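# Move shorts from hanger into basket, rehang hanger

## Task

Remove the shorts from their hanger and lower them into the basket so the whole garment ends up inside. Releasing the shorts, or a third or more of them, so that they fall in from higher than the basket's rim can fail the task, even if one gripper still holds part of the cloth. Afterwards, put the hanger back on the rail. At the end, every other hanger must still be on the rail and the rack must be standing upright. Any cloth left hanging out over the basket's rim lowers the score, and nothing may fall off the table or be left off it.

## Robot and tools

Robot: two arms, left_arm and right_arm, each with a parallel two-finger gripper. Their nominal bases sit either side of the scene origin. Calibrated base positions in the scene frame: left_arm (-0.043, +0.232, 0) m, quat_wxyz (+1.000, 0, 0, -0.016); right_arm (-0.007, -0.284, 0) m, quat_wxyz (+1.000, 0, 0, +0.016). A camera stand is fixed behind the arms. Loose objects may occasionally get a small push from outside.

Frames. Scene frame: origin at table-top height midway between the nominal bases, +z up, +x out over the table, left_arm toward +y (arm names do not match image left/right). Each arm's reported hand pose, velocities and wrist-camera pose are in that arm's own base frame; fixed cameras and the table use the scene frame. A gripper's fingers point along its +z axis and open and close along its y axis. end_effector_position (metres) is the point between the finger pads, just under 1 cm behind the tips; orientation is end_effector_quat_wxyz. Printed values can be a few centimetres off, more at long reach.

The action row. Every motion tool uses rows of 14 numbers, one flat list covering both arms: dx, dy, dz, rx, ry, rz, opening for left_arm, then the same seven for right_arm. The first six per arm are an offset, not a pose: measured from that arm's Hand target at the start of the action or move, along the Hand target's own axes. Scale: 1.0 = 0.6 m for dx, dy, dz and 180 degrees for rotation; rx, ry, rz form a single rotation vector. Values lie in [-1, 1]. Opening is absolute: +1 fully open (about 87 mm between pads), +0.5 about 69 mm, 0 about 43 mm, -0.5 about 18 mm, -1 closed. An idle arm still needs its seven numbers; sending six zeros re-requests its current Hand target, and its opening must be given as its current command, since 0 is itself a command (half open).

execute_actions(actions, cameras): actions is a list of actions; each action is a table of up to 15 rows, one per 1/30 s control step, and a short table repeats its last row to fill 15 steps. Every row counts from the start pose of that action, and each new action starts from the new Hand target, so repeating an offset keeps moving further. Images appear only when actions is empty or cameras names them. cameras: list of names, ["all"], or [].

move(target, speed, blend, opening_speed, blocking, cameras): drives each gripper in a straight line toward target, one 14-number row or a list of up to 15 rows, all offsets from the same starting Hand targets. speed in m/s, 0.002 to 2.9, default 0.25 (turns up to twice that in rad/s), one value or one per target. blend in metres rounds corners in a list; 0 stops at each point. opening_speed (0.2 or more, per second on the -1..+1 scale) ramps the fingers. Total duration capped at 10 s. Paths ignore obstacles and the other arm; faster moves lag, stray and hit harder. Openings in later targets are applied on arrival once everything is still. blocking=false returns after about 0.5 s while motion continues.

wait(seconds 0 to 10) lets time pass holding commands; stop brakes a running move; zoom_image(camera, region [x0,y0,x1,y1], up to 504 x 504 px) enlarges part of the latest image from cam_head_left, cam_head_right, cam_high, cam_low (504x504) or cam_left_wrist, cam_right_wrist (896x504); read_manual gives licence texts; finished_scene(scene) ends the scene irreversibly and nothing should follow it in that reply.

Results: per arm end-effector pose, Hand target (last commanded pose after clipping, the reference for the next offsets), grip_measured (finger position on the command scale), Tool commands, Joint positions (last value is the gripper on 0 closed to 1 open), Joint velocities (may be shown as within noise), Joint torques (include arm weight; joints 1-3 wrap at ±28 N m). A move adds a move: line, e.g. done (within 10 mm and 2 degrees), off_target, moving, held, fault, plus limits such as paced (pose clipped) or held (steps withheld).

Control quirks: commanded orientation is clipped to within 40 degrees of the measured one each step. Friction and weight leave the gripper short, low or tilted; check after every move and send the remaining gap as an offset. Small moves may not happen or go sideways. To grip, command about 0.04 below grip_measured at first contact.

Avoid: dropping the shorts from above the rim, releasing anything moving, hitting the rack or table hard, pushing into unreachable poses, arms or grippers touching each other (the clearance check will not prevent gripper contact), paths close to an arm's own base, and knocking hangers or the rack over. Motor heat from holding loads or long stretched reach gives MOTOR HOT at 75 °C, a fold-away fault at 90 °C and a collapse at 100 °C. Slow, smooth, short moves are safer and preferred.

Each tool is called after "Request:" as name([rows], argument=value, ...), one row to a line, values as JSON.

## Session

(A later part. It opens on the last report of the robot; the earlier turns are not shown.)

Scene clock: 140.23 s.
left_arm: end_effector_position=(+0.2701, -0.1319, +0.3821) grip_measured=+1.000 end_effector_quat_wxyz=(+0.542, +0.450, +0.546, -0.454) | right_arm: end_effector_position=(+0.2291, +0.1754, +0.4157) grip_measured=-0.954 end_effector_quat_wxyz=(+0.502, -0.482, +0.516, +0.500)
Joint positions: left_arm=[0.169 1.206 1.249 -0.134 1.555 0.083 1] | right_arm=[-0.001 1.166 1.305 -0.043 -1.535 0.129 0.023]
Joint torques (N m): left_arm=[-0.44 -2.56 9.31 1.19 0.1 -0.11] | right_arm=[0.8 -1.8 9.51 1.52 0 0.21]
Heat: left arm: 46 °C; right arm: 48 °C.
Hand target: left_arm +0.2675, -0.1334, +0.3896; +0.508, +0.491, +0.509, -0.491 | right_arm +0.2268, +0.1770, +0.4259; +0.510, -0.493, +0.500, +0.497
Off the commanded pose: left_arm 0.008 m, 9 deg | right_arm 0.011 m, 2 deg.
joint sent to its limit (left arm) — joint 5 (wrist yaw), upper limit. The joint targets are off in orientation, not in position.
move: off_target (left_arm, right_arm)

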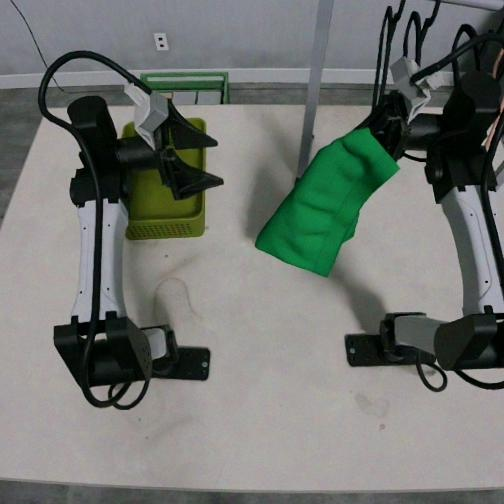

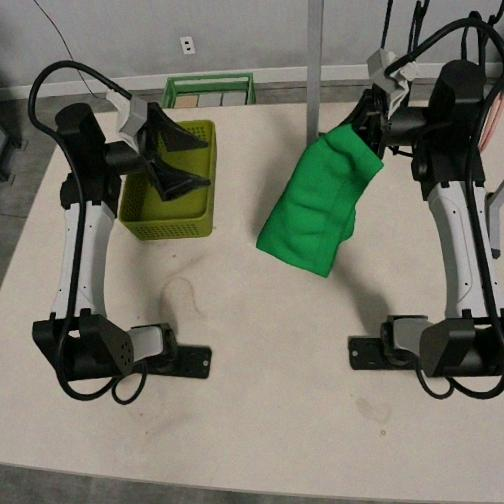

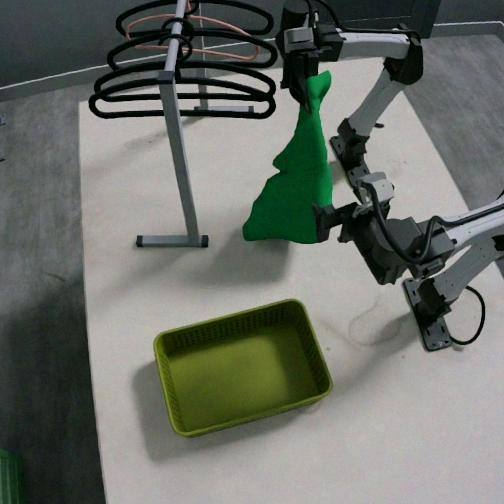

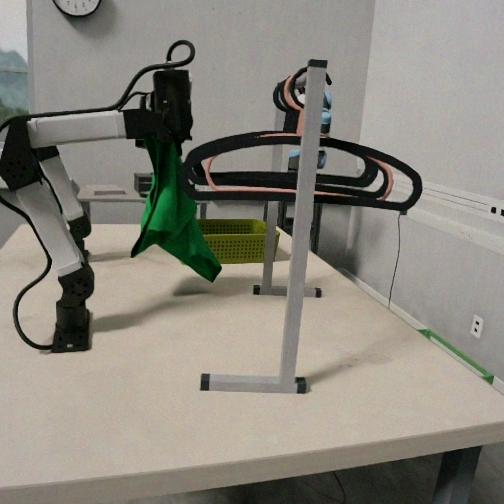

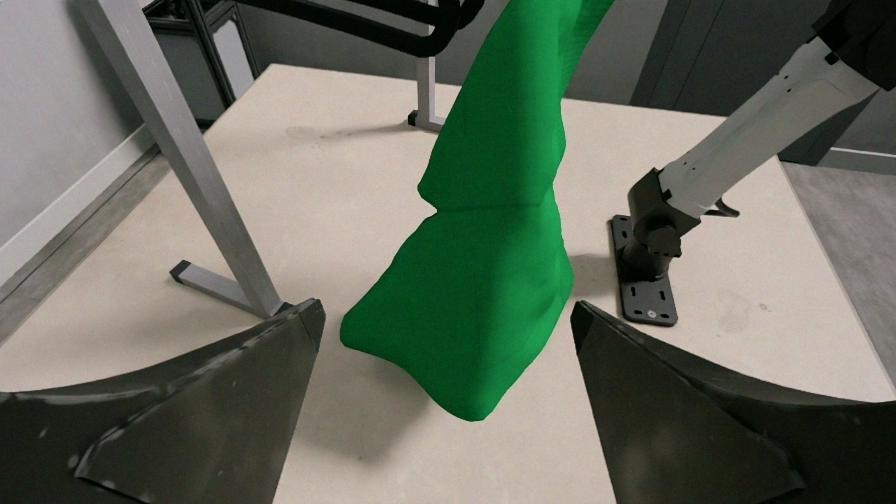

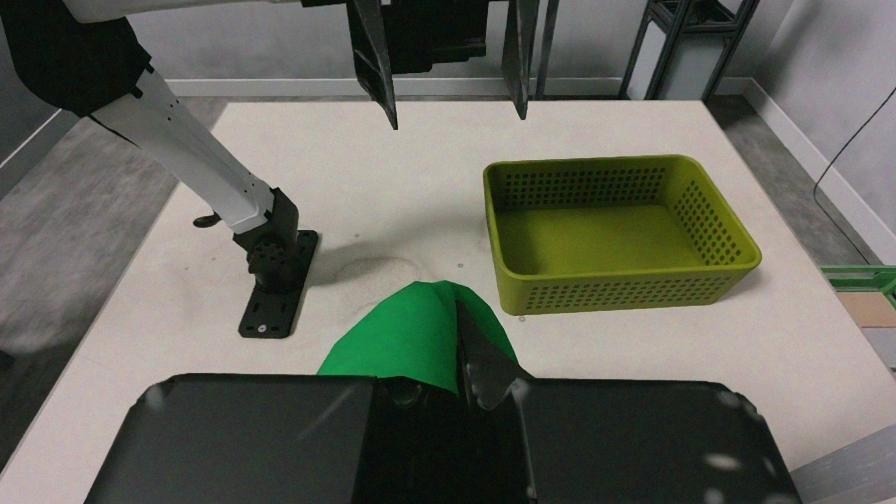

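Request:
move([
  [-0.008,-0.007,0.264,0,0,0,0.6,0,0,0,0,0,0,-1],
  [-0.008,-0.007,0.264,0,0,0,-1,0,0,0,0,0,0,-1],
], speed=0.12, opening_speed=2, cameras=["cam_left_wrist","cam_right_wrist","cam_high","cam_head_left","cam_low"])

Scene clock: 154.37 s.
left_arm: end_effector_position=(+0.2655, -0.2895, +0.3846) grip_measured=-0.910 end_effector_quat_wxyz=(+0.500, +0.493, +0.512, -0.495) | right_arm: end_effector_position=(+0.2289, +0.1754, +0.4157) grip_measured=-0.954 end_effector_quat_wxyz=(+0.501, -0.481, +0.516, +0.500)
Joint positions: left_arm=[-0.412 1.366 1.359 -0.02 1.135 0.011 0.045] | right_arm=[-0.001 1.166 1.305 -0.043 -1.535 0.13 0.023]
Joint torques (N m): left_arm=[-0.28 -4.11 9.69 1.57 -0.21 -0.15] | right_arm=[0.79 -1.78 9.51 1.53 0.01 0.21]
Heat: left arm: 46 °C; right arm: 46 °C.
Hand target: left_arm +0.2688, -0.2918, +0.3944; +0.509, +0.491, +0.509, -0.491 | right_arm +0.2268, +0.1770, +0.4259; +0.510, -0.493, +0.500, +0.497
Off the commanded pose: left_arm 0.011 m, 1 deg | right_arm 0.011 m, 2 deg.
move: off_target (left_arm, right_arm); target 2's new opening was sent with left_arm's hand 0.011 m and 1 deg from that target
Images, in order (width x height): cam_head_left 504x504, cam_high 504x504, cam_low 504x504, cam_left_wrist 896x504, cam_right_wrist 896x504.

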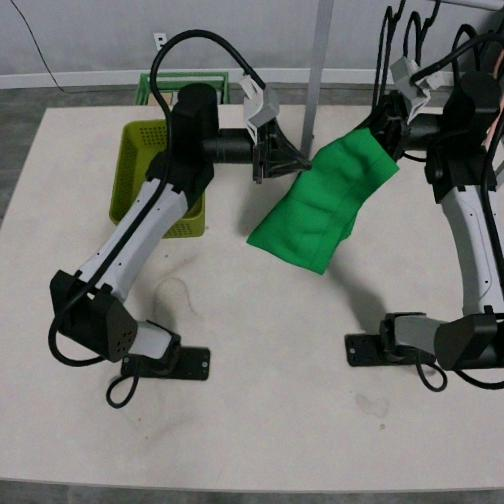

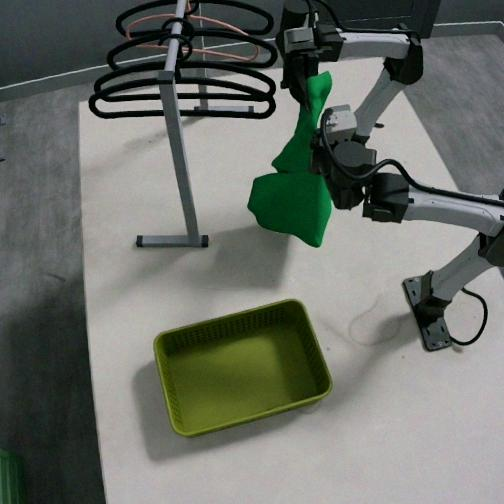

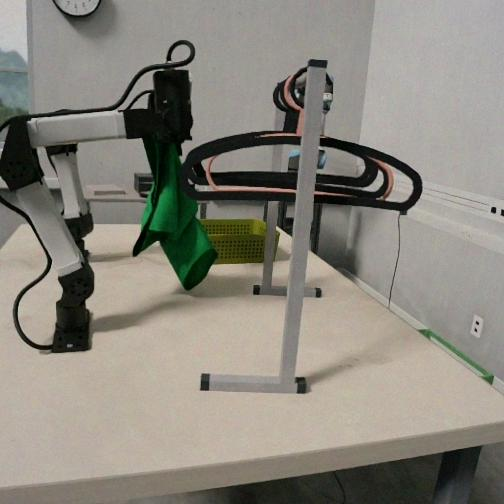

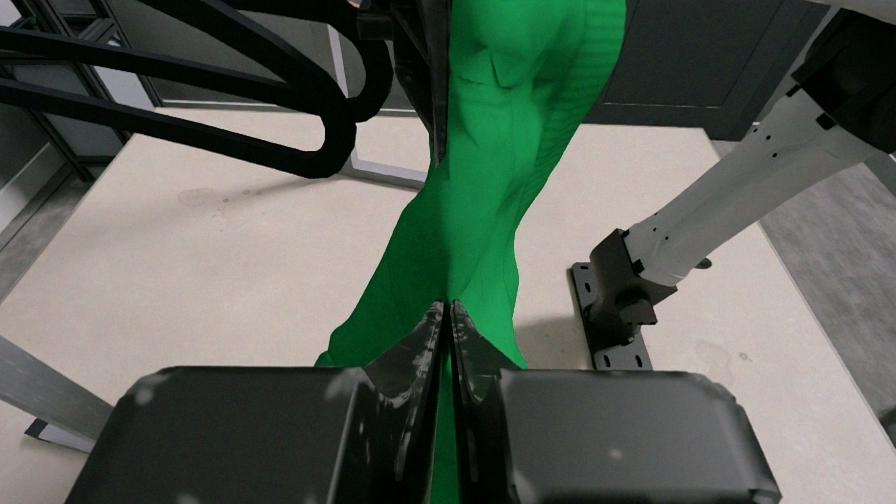

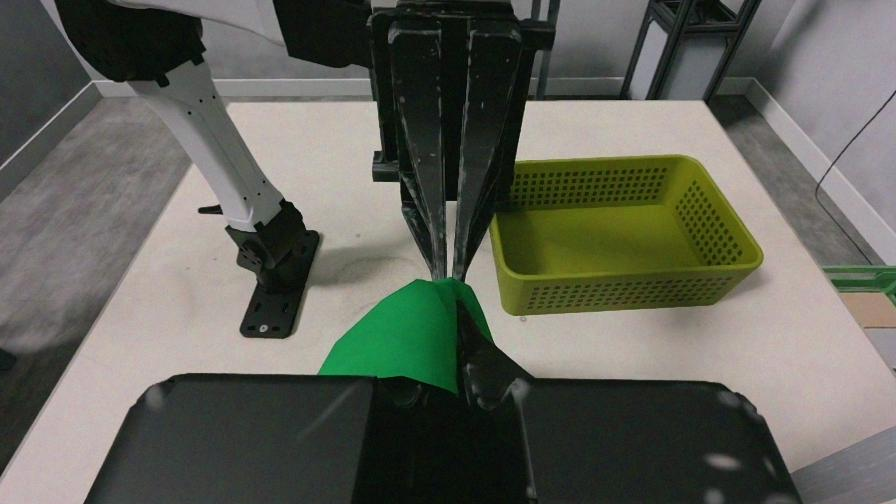

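Request:
move([
  [0,0,0,0,0,0,0.3,0,0,0,0,0,0,-1],
  [0.012,0,0.019,0,0,0,0.3,0,0,0,0,0,0,-1],
  [0.012,0,0.019,0,0,0,-1,0,0,0,0,0,0,-1],
  [0.162,0,0.019,0,0,0,-1,0.15,0,0,0,0,0,-1],
  [0.162,0,0.019,0,0,0,-1,0.15,0,0,0,0,0,0],
  [0.162,0,0.019,0,0,0,-1,0.15,0,-0.13,0,0,0,0],
], speed=0.12, opening_speed=2, cameras=["all"])

Scene clock: 169.47 s.
left_arm: end_effector_position=(+0.2701, -0.3022, +0.2997) grip_measured=-0.860 end_effector_quat_wxyz=(+0.507, +0.496, +0.505, -0.491) | right_arm: end_effector_position=(+0.2297, +0.1012, +0.3375) grip_measured=+0.000 end_effector_quat_wxyz=(+0.586, -0.411, +0.575, +0.395)
Joint positions: left_arm=[-0.446 1.379 1.018 0.356 1.099 0.011 0.07] | right_arm=[-0.359 0.913 0.893 0.043 -1.573 -0.005 0.5]
Joint torques (N m): left_arm=[-0.42 -5.63 5.86 1.65 -0.22 -0.13] | right_arm=[-0.43 -1.35 6.3 1.18 -0.07 0.2]
Heat: left arm: 47 °C; right arm: 45 °C.
Hand target: left_arm +0.2691, -0.3032, +0.2972; +0.508, +0.491, +0.509, -0.491 | right_arm +0.2259, +0.1001, +0.3348; +0.510, -0.493, +0.501, +0.497
Off the commanded pose: left_arm 0.003 m, 1 deg | right_arm 0.005 m, 19 deg.
joint sent to its limit (right arm) — joint 5 (wrist yaw), lower limit. The joint targets are off in orientation, not in position.
move: off_target (right_arm); target 5's new opening was sent with right_arm's hand 0.007 m and 3 deg from that target

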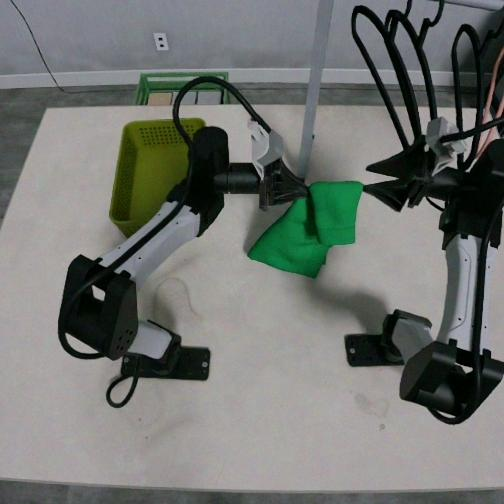

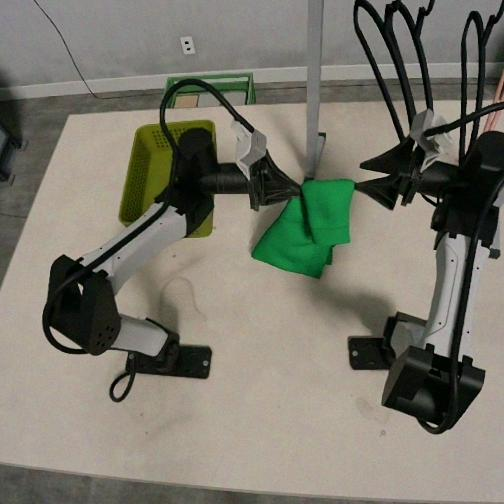

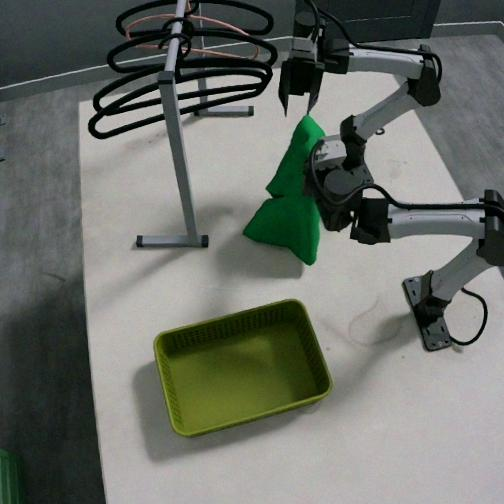

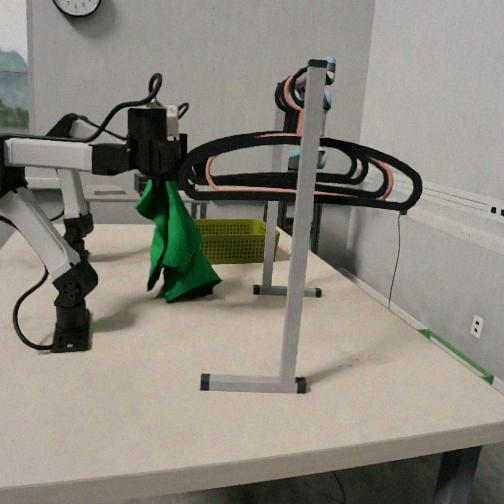

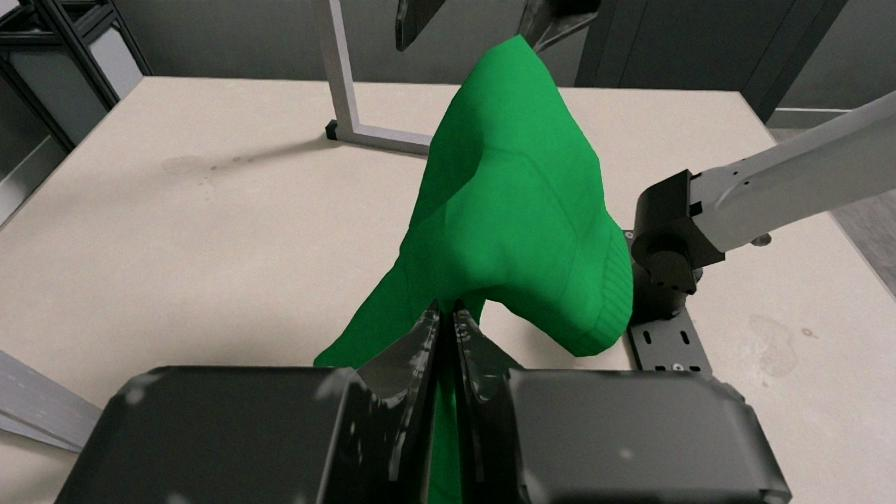

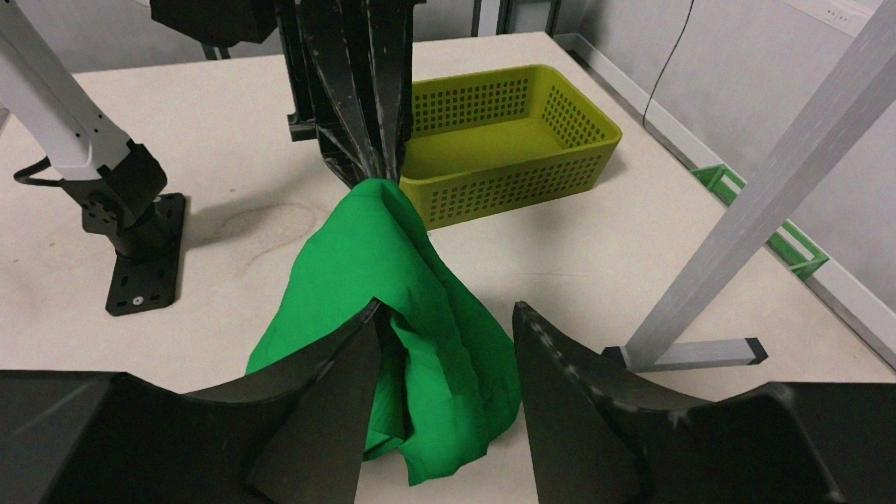

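Request:
move([
  [-0.222,0.004,-0.072,0,0,0,-1,0,0.13,-0.03,0,0,0,0],
  [-0.272,0.1465,-0.367,-0.267,0,0,-1,0.1,0.15,-0.05,0,0,0,0],
  [-0.255,0.4195,-0.567,-0.5,0,0,-1,0.1,0.15,-0.05,0,0,0,0],
], speed=0.25, blend=[0.03,0.05,0], cameras=["all"])

Scene clock: 190.73 s.
left_arm: end_effector_position=(+0.5062, +0.0452, +0.4200) grip_measured=-0.860 end_effector_quat_wxyz=(+0.677, -0.017, +0.736, +0.002) | right_arm: end_effector_position=(+0.1574, +0.0886, +0.2775) grip_measured=+0.000 end_effector_quat_wxyz=(+0.656, -0.260, +0.658, +0.263)
Joint positions: left_arm=[0.124 1.625 1.814 -0.272 0.098 -0.013 0.07] | right_arm=[-0.818 0.192 0.528 -0.087 -1.577 0.254 0.5]
Joint torques (N m): left_arm=[-0.44 -6.99 10.77 2.31 -0.23 0.11] | right_arm=[-0.5 2.28 5.26 1.19 0.12 0.09]
Heat: left arm: 46 °C; right arm: 43 °C.
Hand target: left_arm +0.5091, +0.0455, +0.4502; +0.707, -0.012, +0.707, +0.012 | right_arm +0.1356, +0.0728, +0.2739; +0.532, -0.469, +0.524, +0.472
Off the commanded pose: left_arm 0.030 m, 5 deg | right_arm 0.027 m, 45 deg; orientation clipped.
joint sent to its limit (right arm) — joint 5 (wrist yaw), lower limit. The joint targets are off in position and orientation.
move: off_target (left_arm, right_arm); limits=paced

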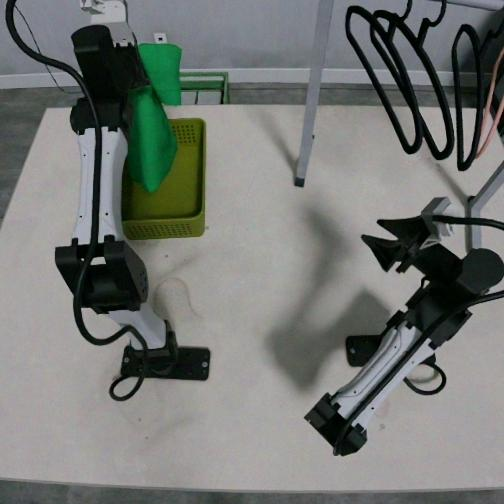

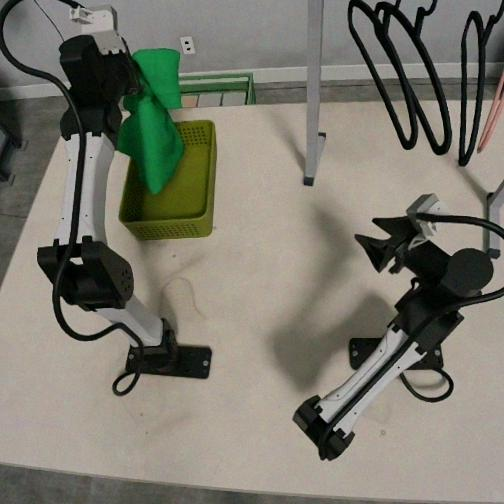

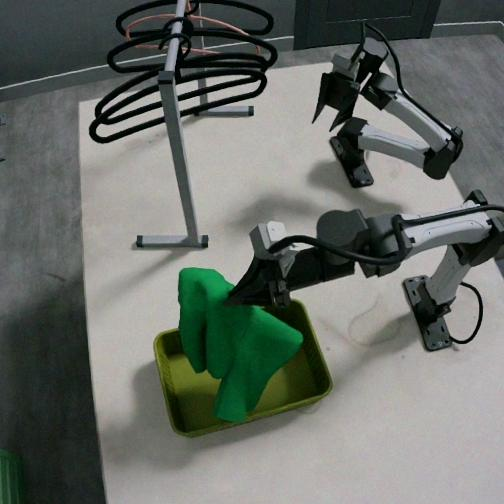

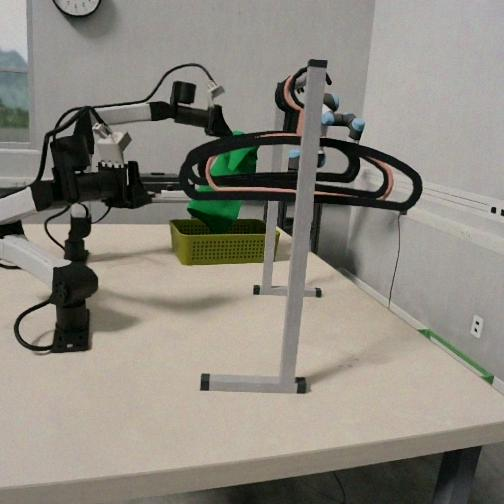

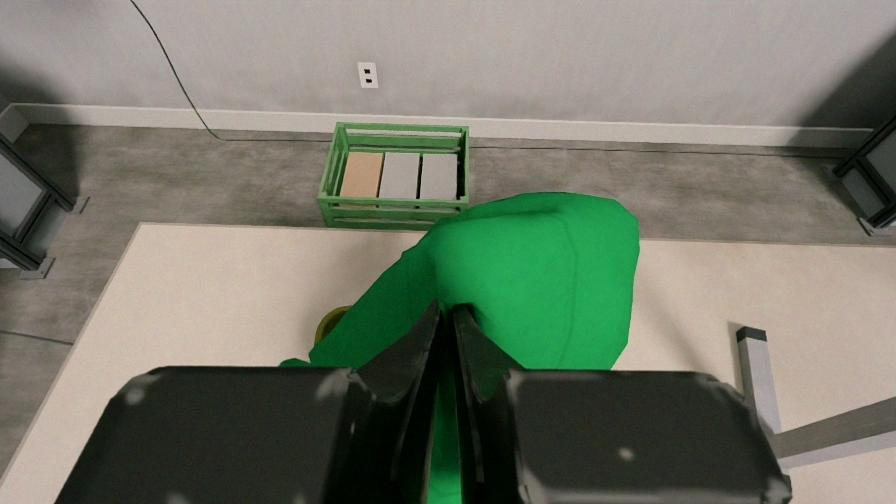

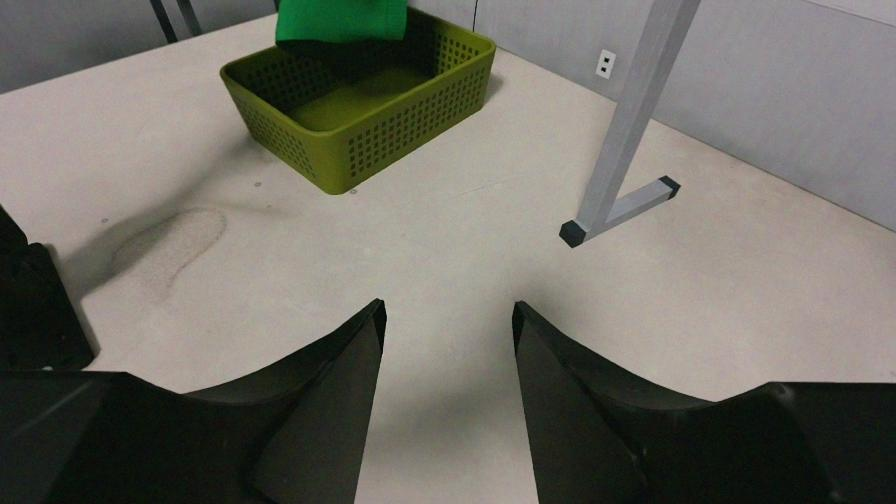

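Request:
move([
  [0.283,0,-0.01,0,0.06,0,-1,0,0,0,0,0,0,0],
  [0.59,0,-0.02,0,0.167,0,-1,0,0,0,0,0,0,0],
], speed=0.13, blend=[0.03,0], cameras=["all"])

Scene clock: 200.97 s.
left_arm: end_effector_position=(+0.5016, +0.0466, +0.1113) grip_measured=-0.860 end_effector_quat_wxyz=(+0.514, -0.019, +0.858, +0.003) | right_arm: end_effector_position=(+0.1574, +0.0886, +0.2775) grip_measured=+0.000 end_effector_quat_wxyz=(+0.656, -0.260, +0.658, +0.263)
Joint positions: left_arm=[0.118 1.78 1.107 0.181 0.079 0.026 0.07] | right_arm=[-0.818 0.192 0.528 -0.087 -1.577 0.254 0.5]
Joint torques (N m): left_arm=[-0.53 -7.34 5.56 1.77 -0.19 0.11] | right_arm=[-0.5 2.26 5.26 1.19 0.12 0.09]
Heat: left arm: 48 °C; right arm: 43 °C.
Hand target: left_arm +0.4970, +0.0451, +0.0963; +0.500, -0.015, +0.866, +0.009 | right_arm +0.1356, +0.0728, +0.2739; +0.532, -0.469, +0.524, +0.472
Off the commanded pose: left_arm 0.016 m, 2 deg | right_arm 0.027 m, 40 deg; orientation clipped.
joint sent to its limit (right arm) — joint 5 (wrist yaw), lower limit. The joint targets are off in position and orientation.
move: off_target (left_arm, right_arm); limits=paced

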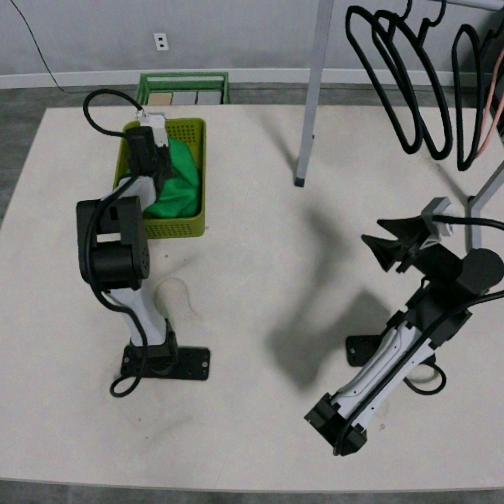

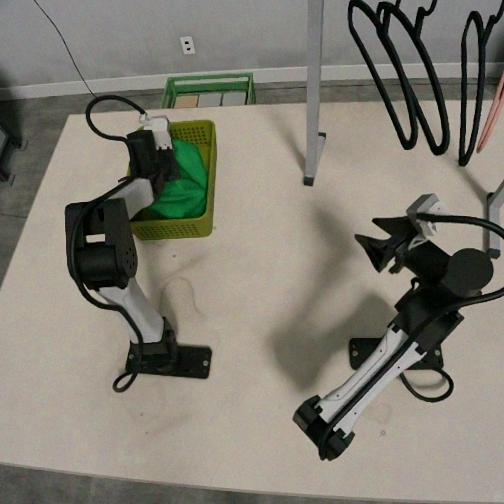

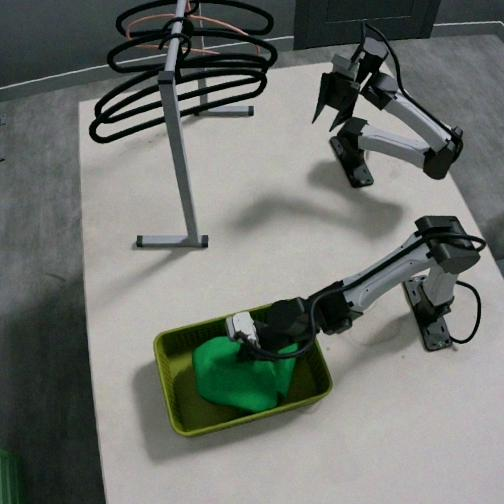

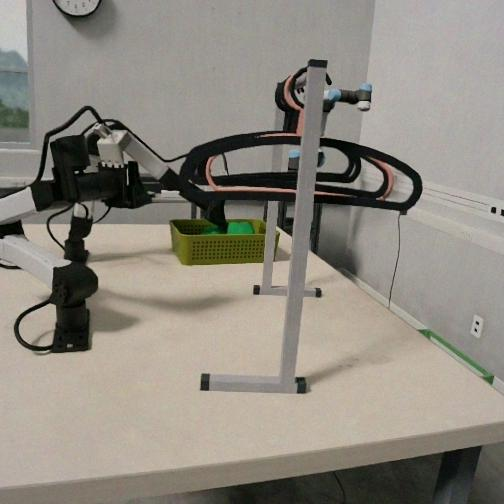

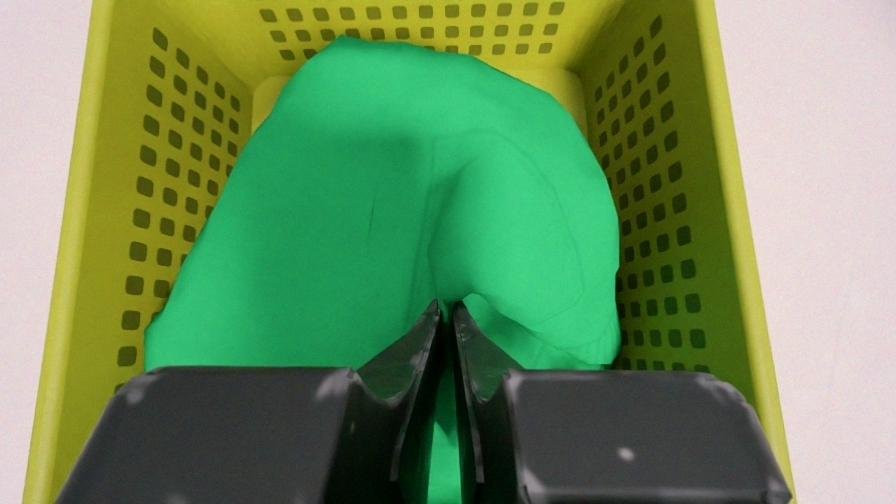

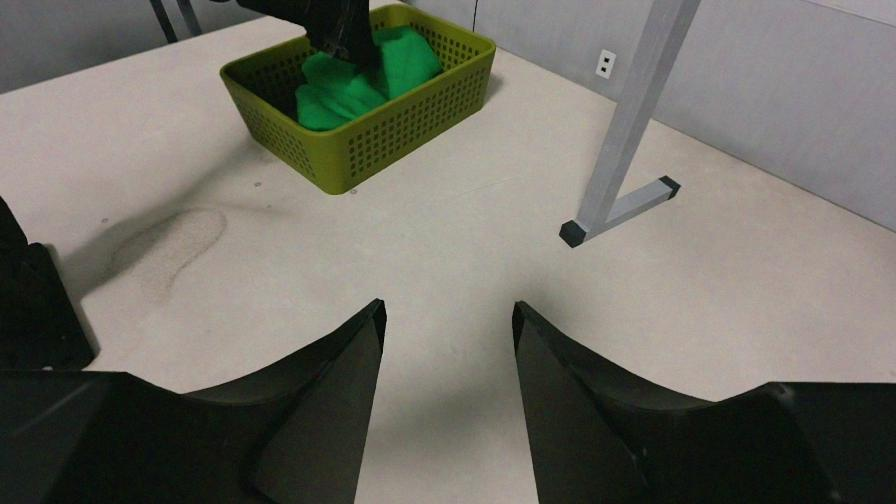

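Request:
move([
  [0.05,0,0.03,0,0,0,-1,0,0,0,0,0,0,0],
  [0.05,0,0.03,0,0,0,-0.2,0,0,0,0,0,0,0],
  [-0.34,0,-0.22,0,0,0,-0.2,0,0,0,0,0,0,0],
], speed=[0.1,0.15,0.15], opening_speed=1, cameras=["cam_left_wrist","cam_high","cam_low","cam_head_right"])

Request:
zoom_image(camera="cam_high", region=[60, 0, 310, 250])

Scene clock: 213.40 s.
left_arm: end_effector_position=(+0.4841, +0.0446, +0.3354) grip_measured=-0.200 end_effector_quat_wxyz=(+0.500, -0.020, +0.866, +0.002) | right_arm: end_effector_position=(+0.1574, +0.0886, +0.2775) grip_measured=+0.000 end_effector_quat_wxyz=(+0.656, -0.260, +0.658, +0.263)
Joint positions: left_arm=[0.118 1.768 2.041 -0.799 0.078 0.027 0.4] | right_arm=[-0.818 0.192 0.528 -0.087 -1.577 0.254 0.5]
Joint torques (N m): left_arm=[-0.32 -7.15 9.29 1.58 -0.17 0.11] | right_arm=[-0.49 2.26 5.26 1.19 0.12 0.09]
Heat: left arm: 47 °C; right arm: 42 °C.
Hand target: left_arm +0.4850, +0.0447, +0.3387; +0.499, -0.015, +0.866, +0.009 | right_arm +0.1356, +0.0728, +0.2739; +0.532, -0.469, +0.524, +0.472
Off the commanded pose: left_arm 0.004 m, 1 deg | right_arm 0.027 m, 40 deg; orientation clipped.
joint sent to its limit (right arm) — joint 5 (wrist yaw), lower limit. The joint targets are off in position and orientation.
move: off_target (right_arm); target 2's new opening was sent with left_arm's hand 0.018 m and 2 deg from that target; limits=paced
Images, in order (width x height): cam_head_right 504x504, cam_high 504x504, cam_low 504x504, cam_left_wrist 896x504.

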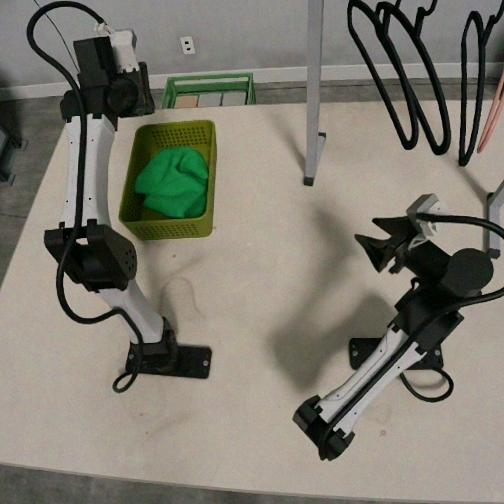

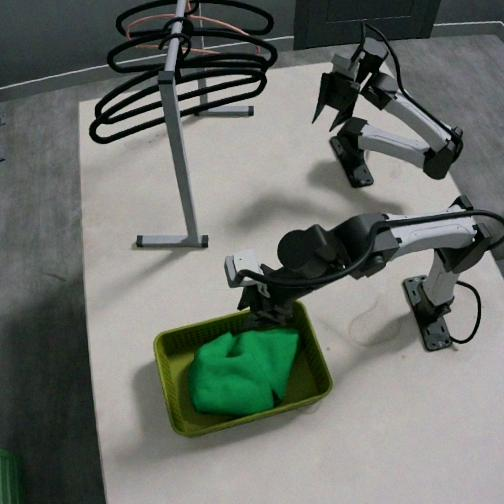

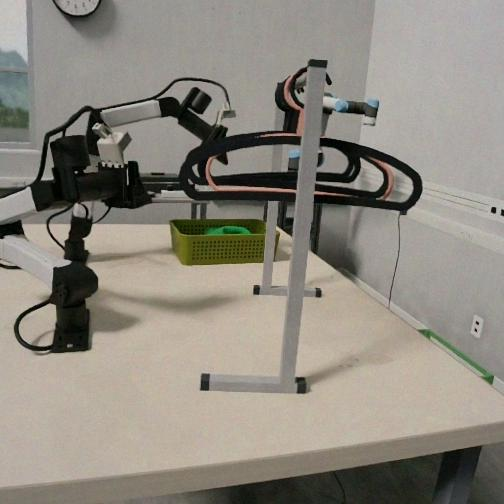

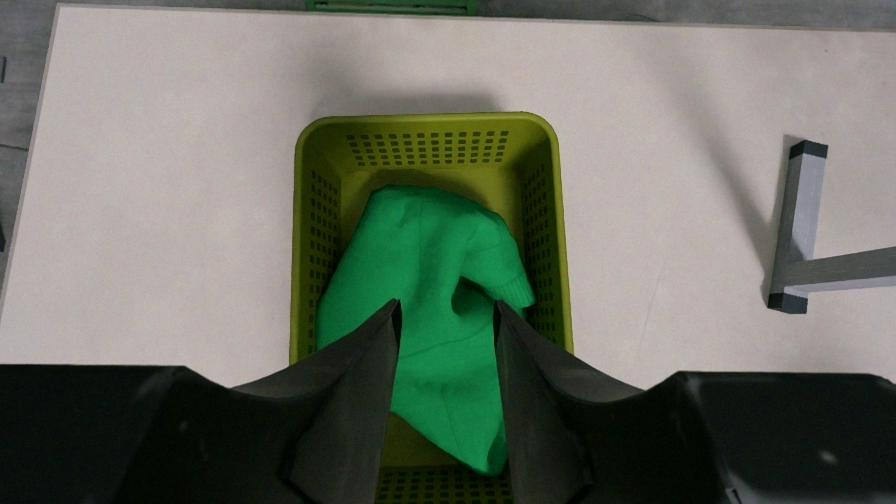

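Scaled by 2.016 from the camera's 504x504 image, which has a finer 720x720 frame.

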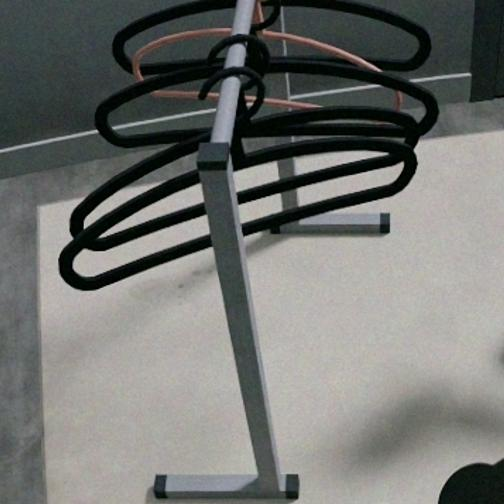

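Request:
finished_scene(scene=2)

The scene is finished: the task was done.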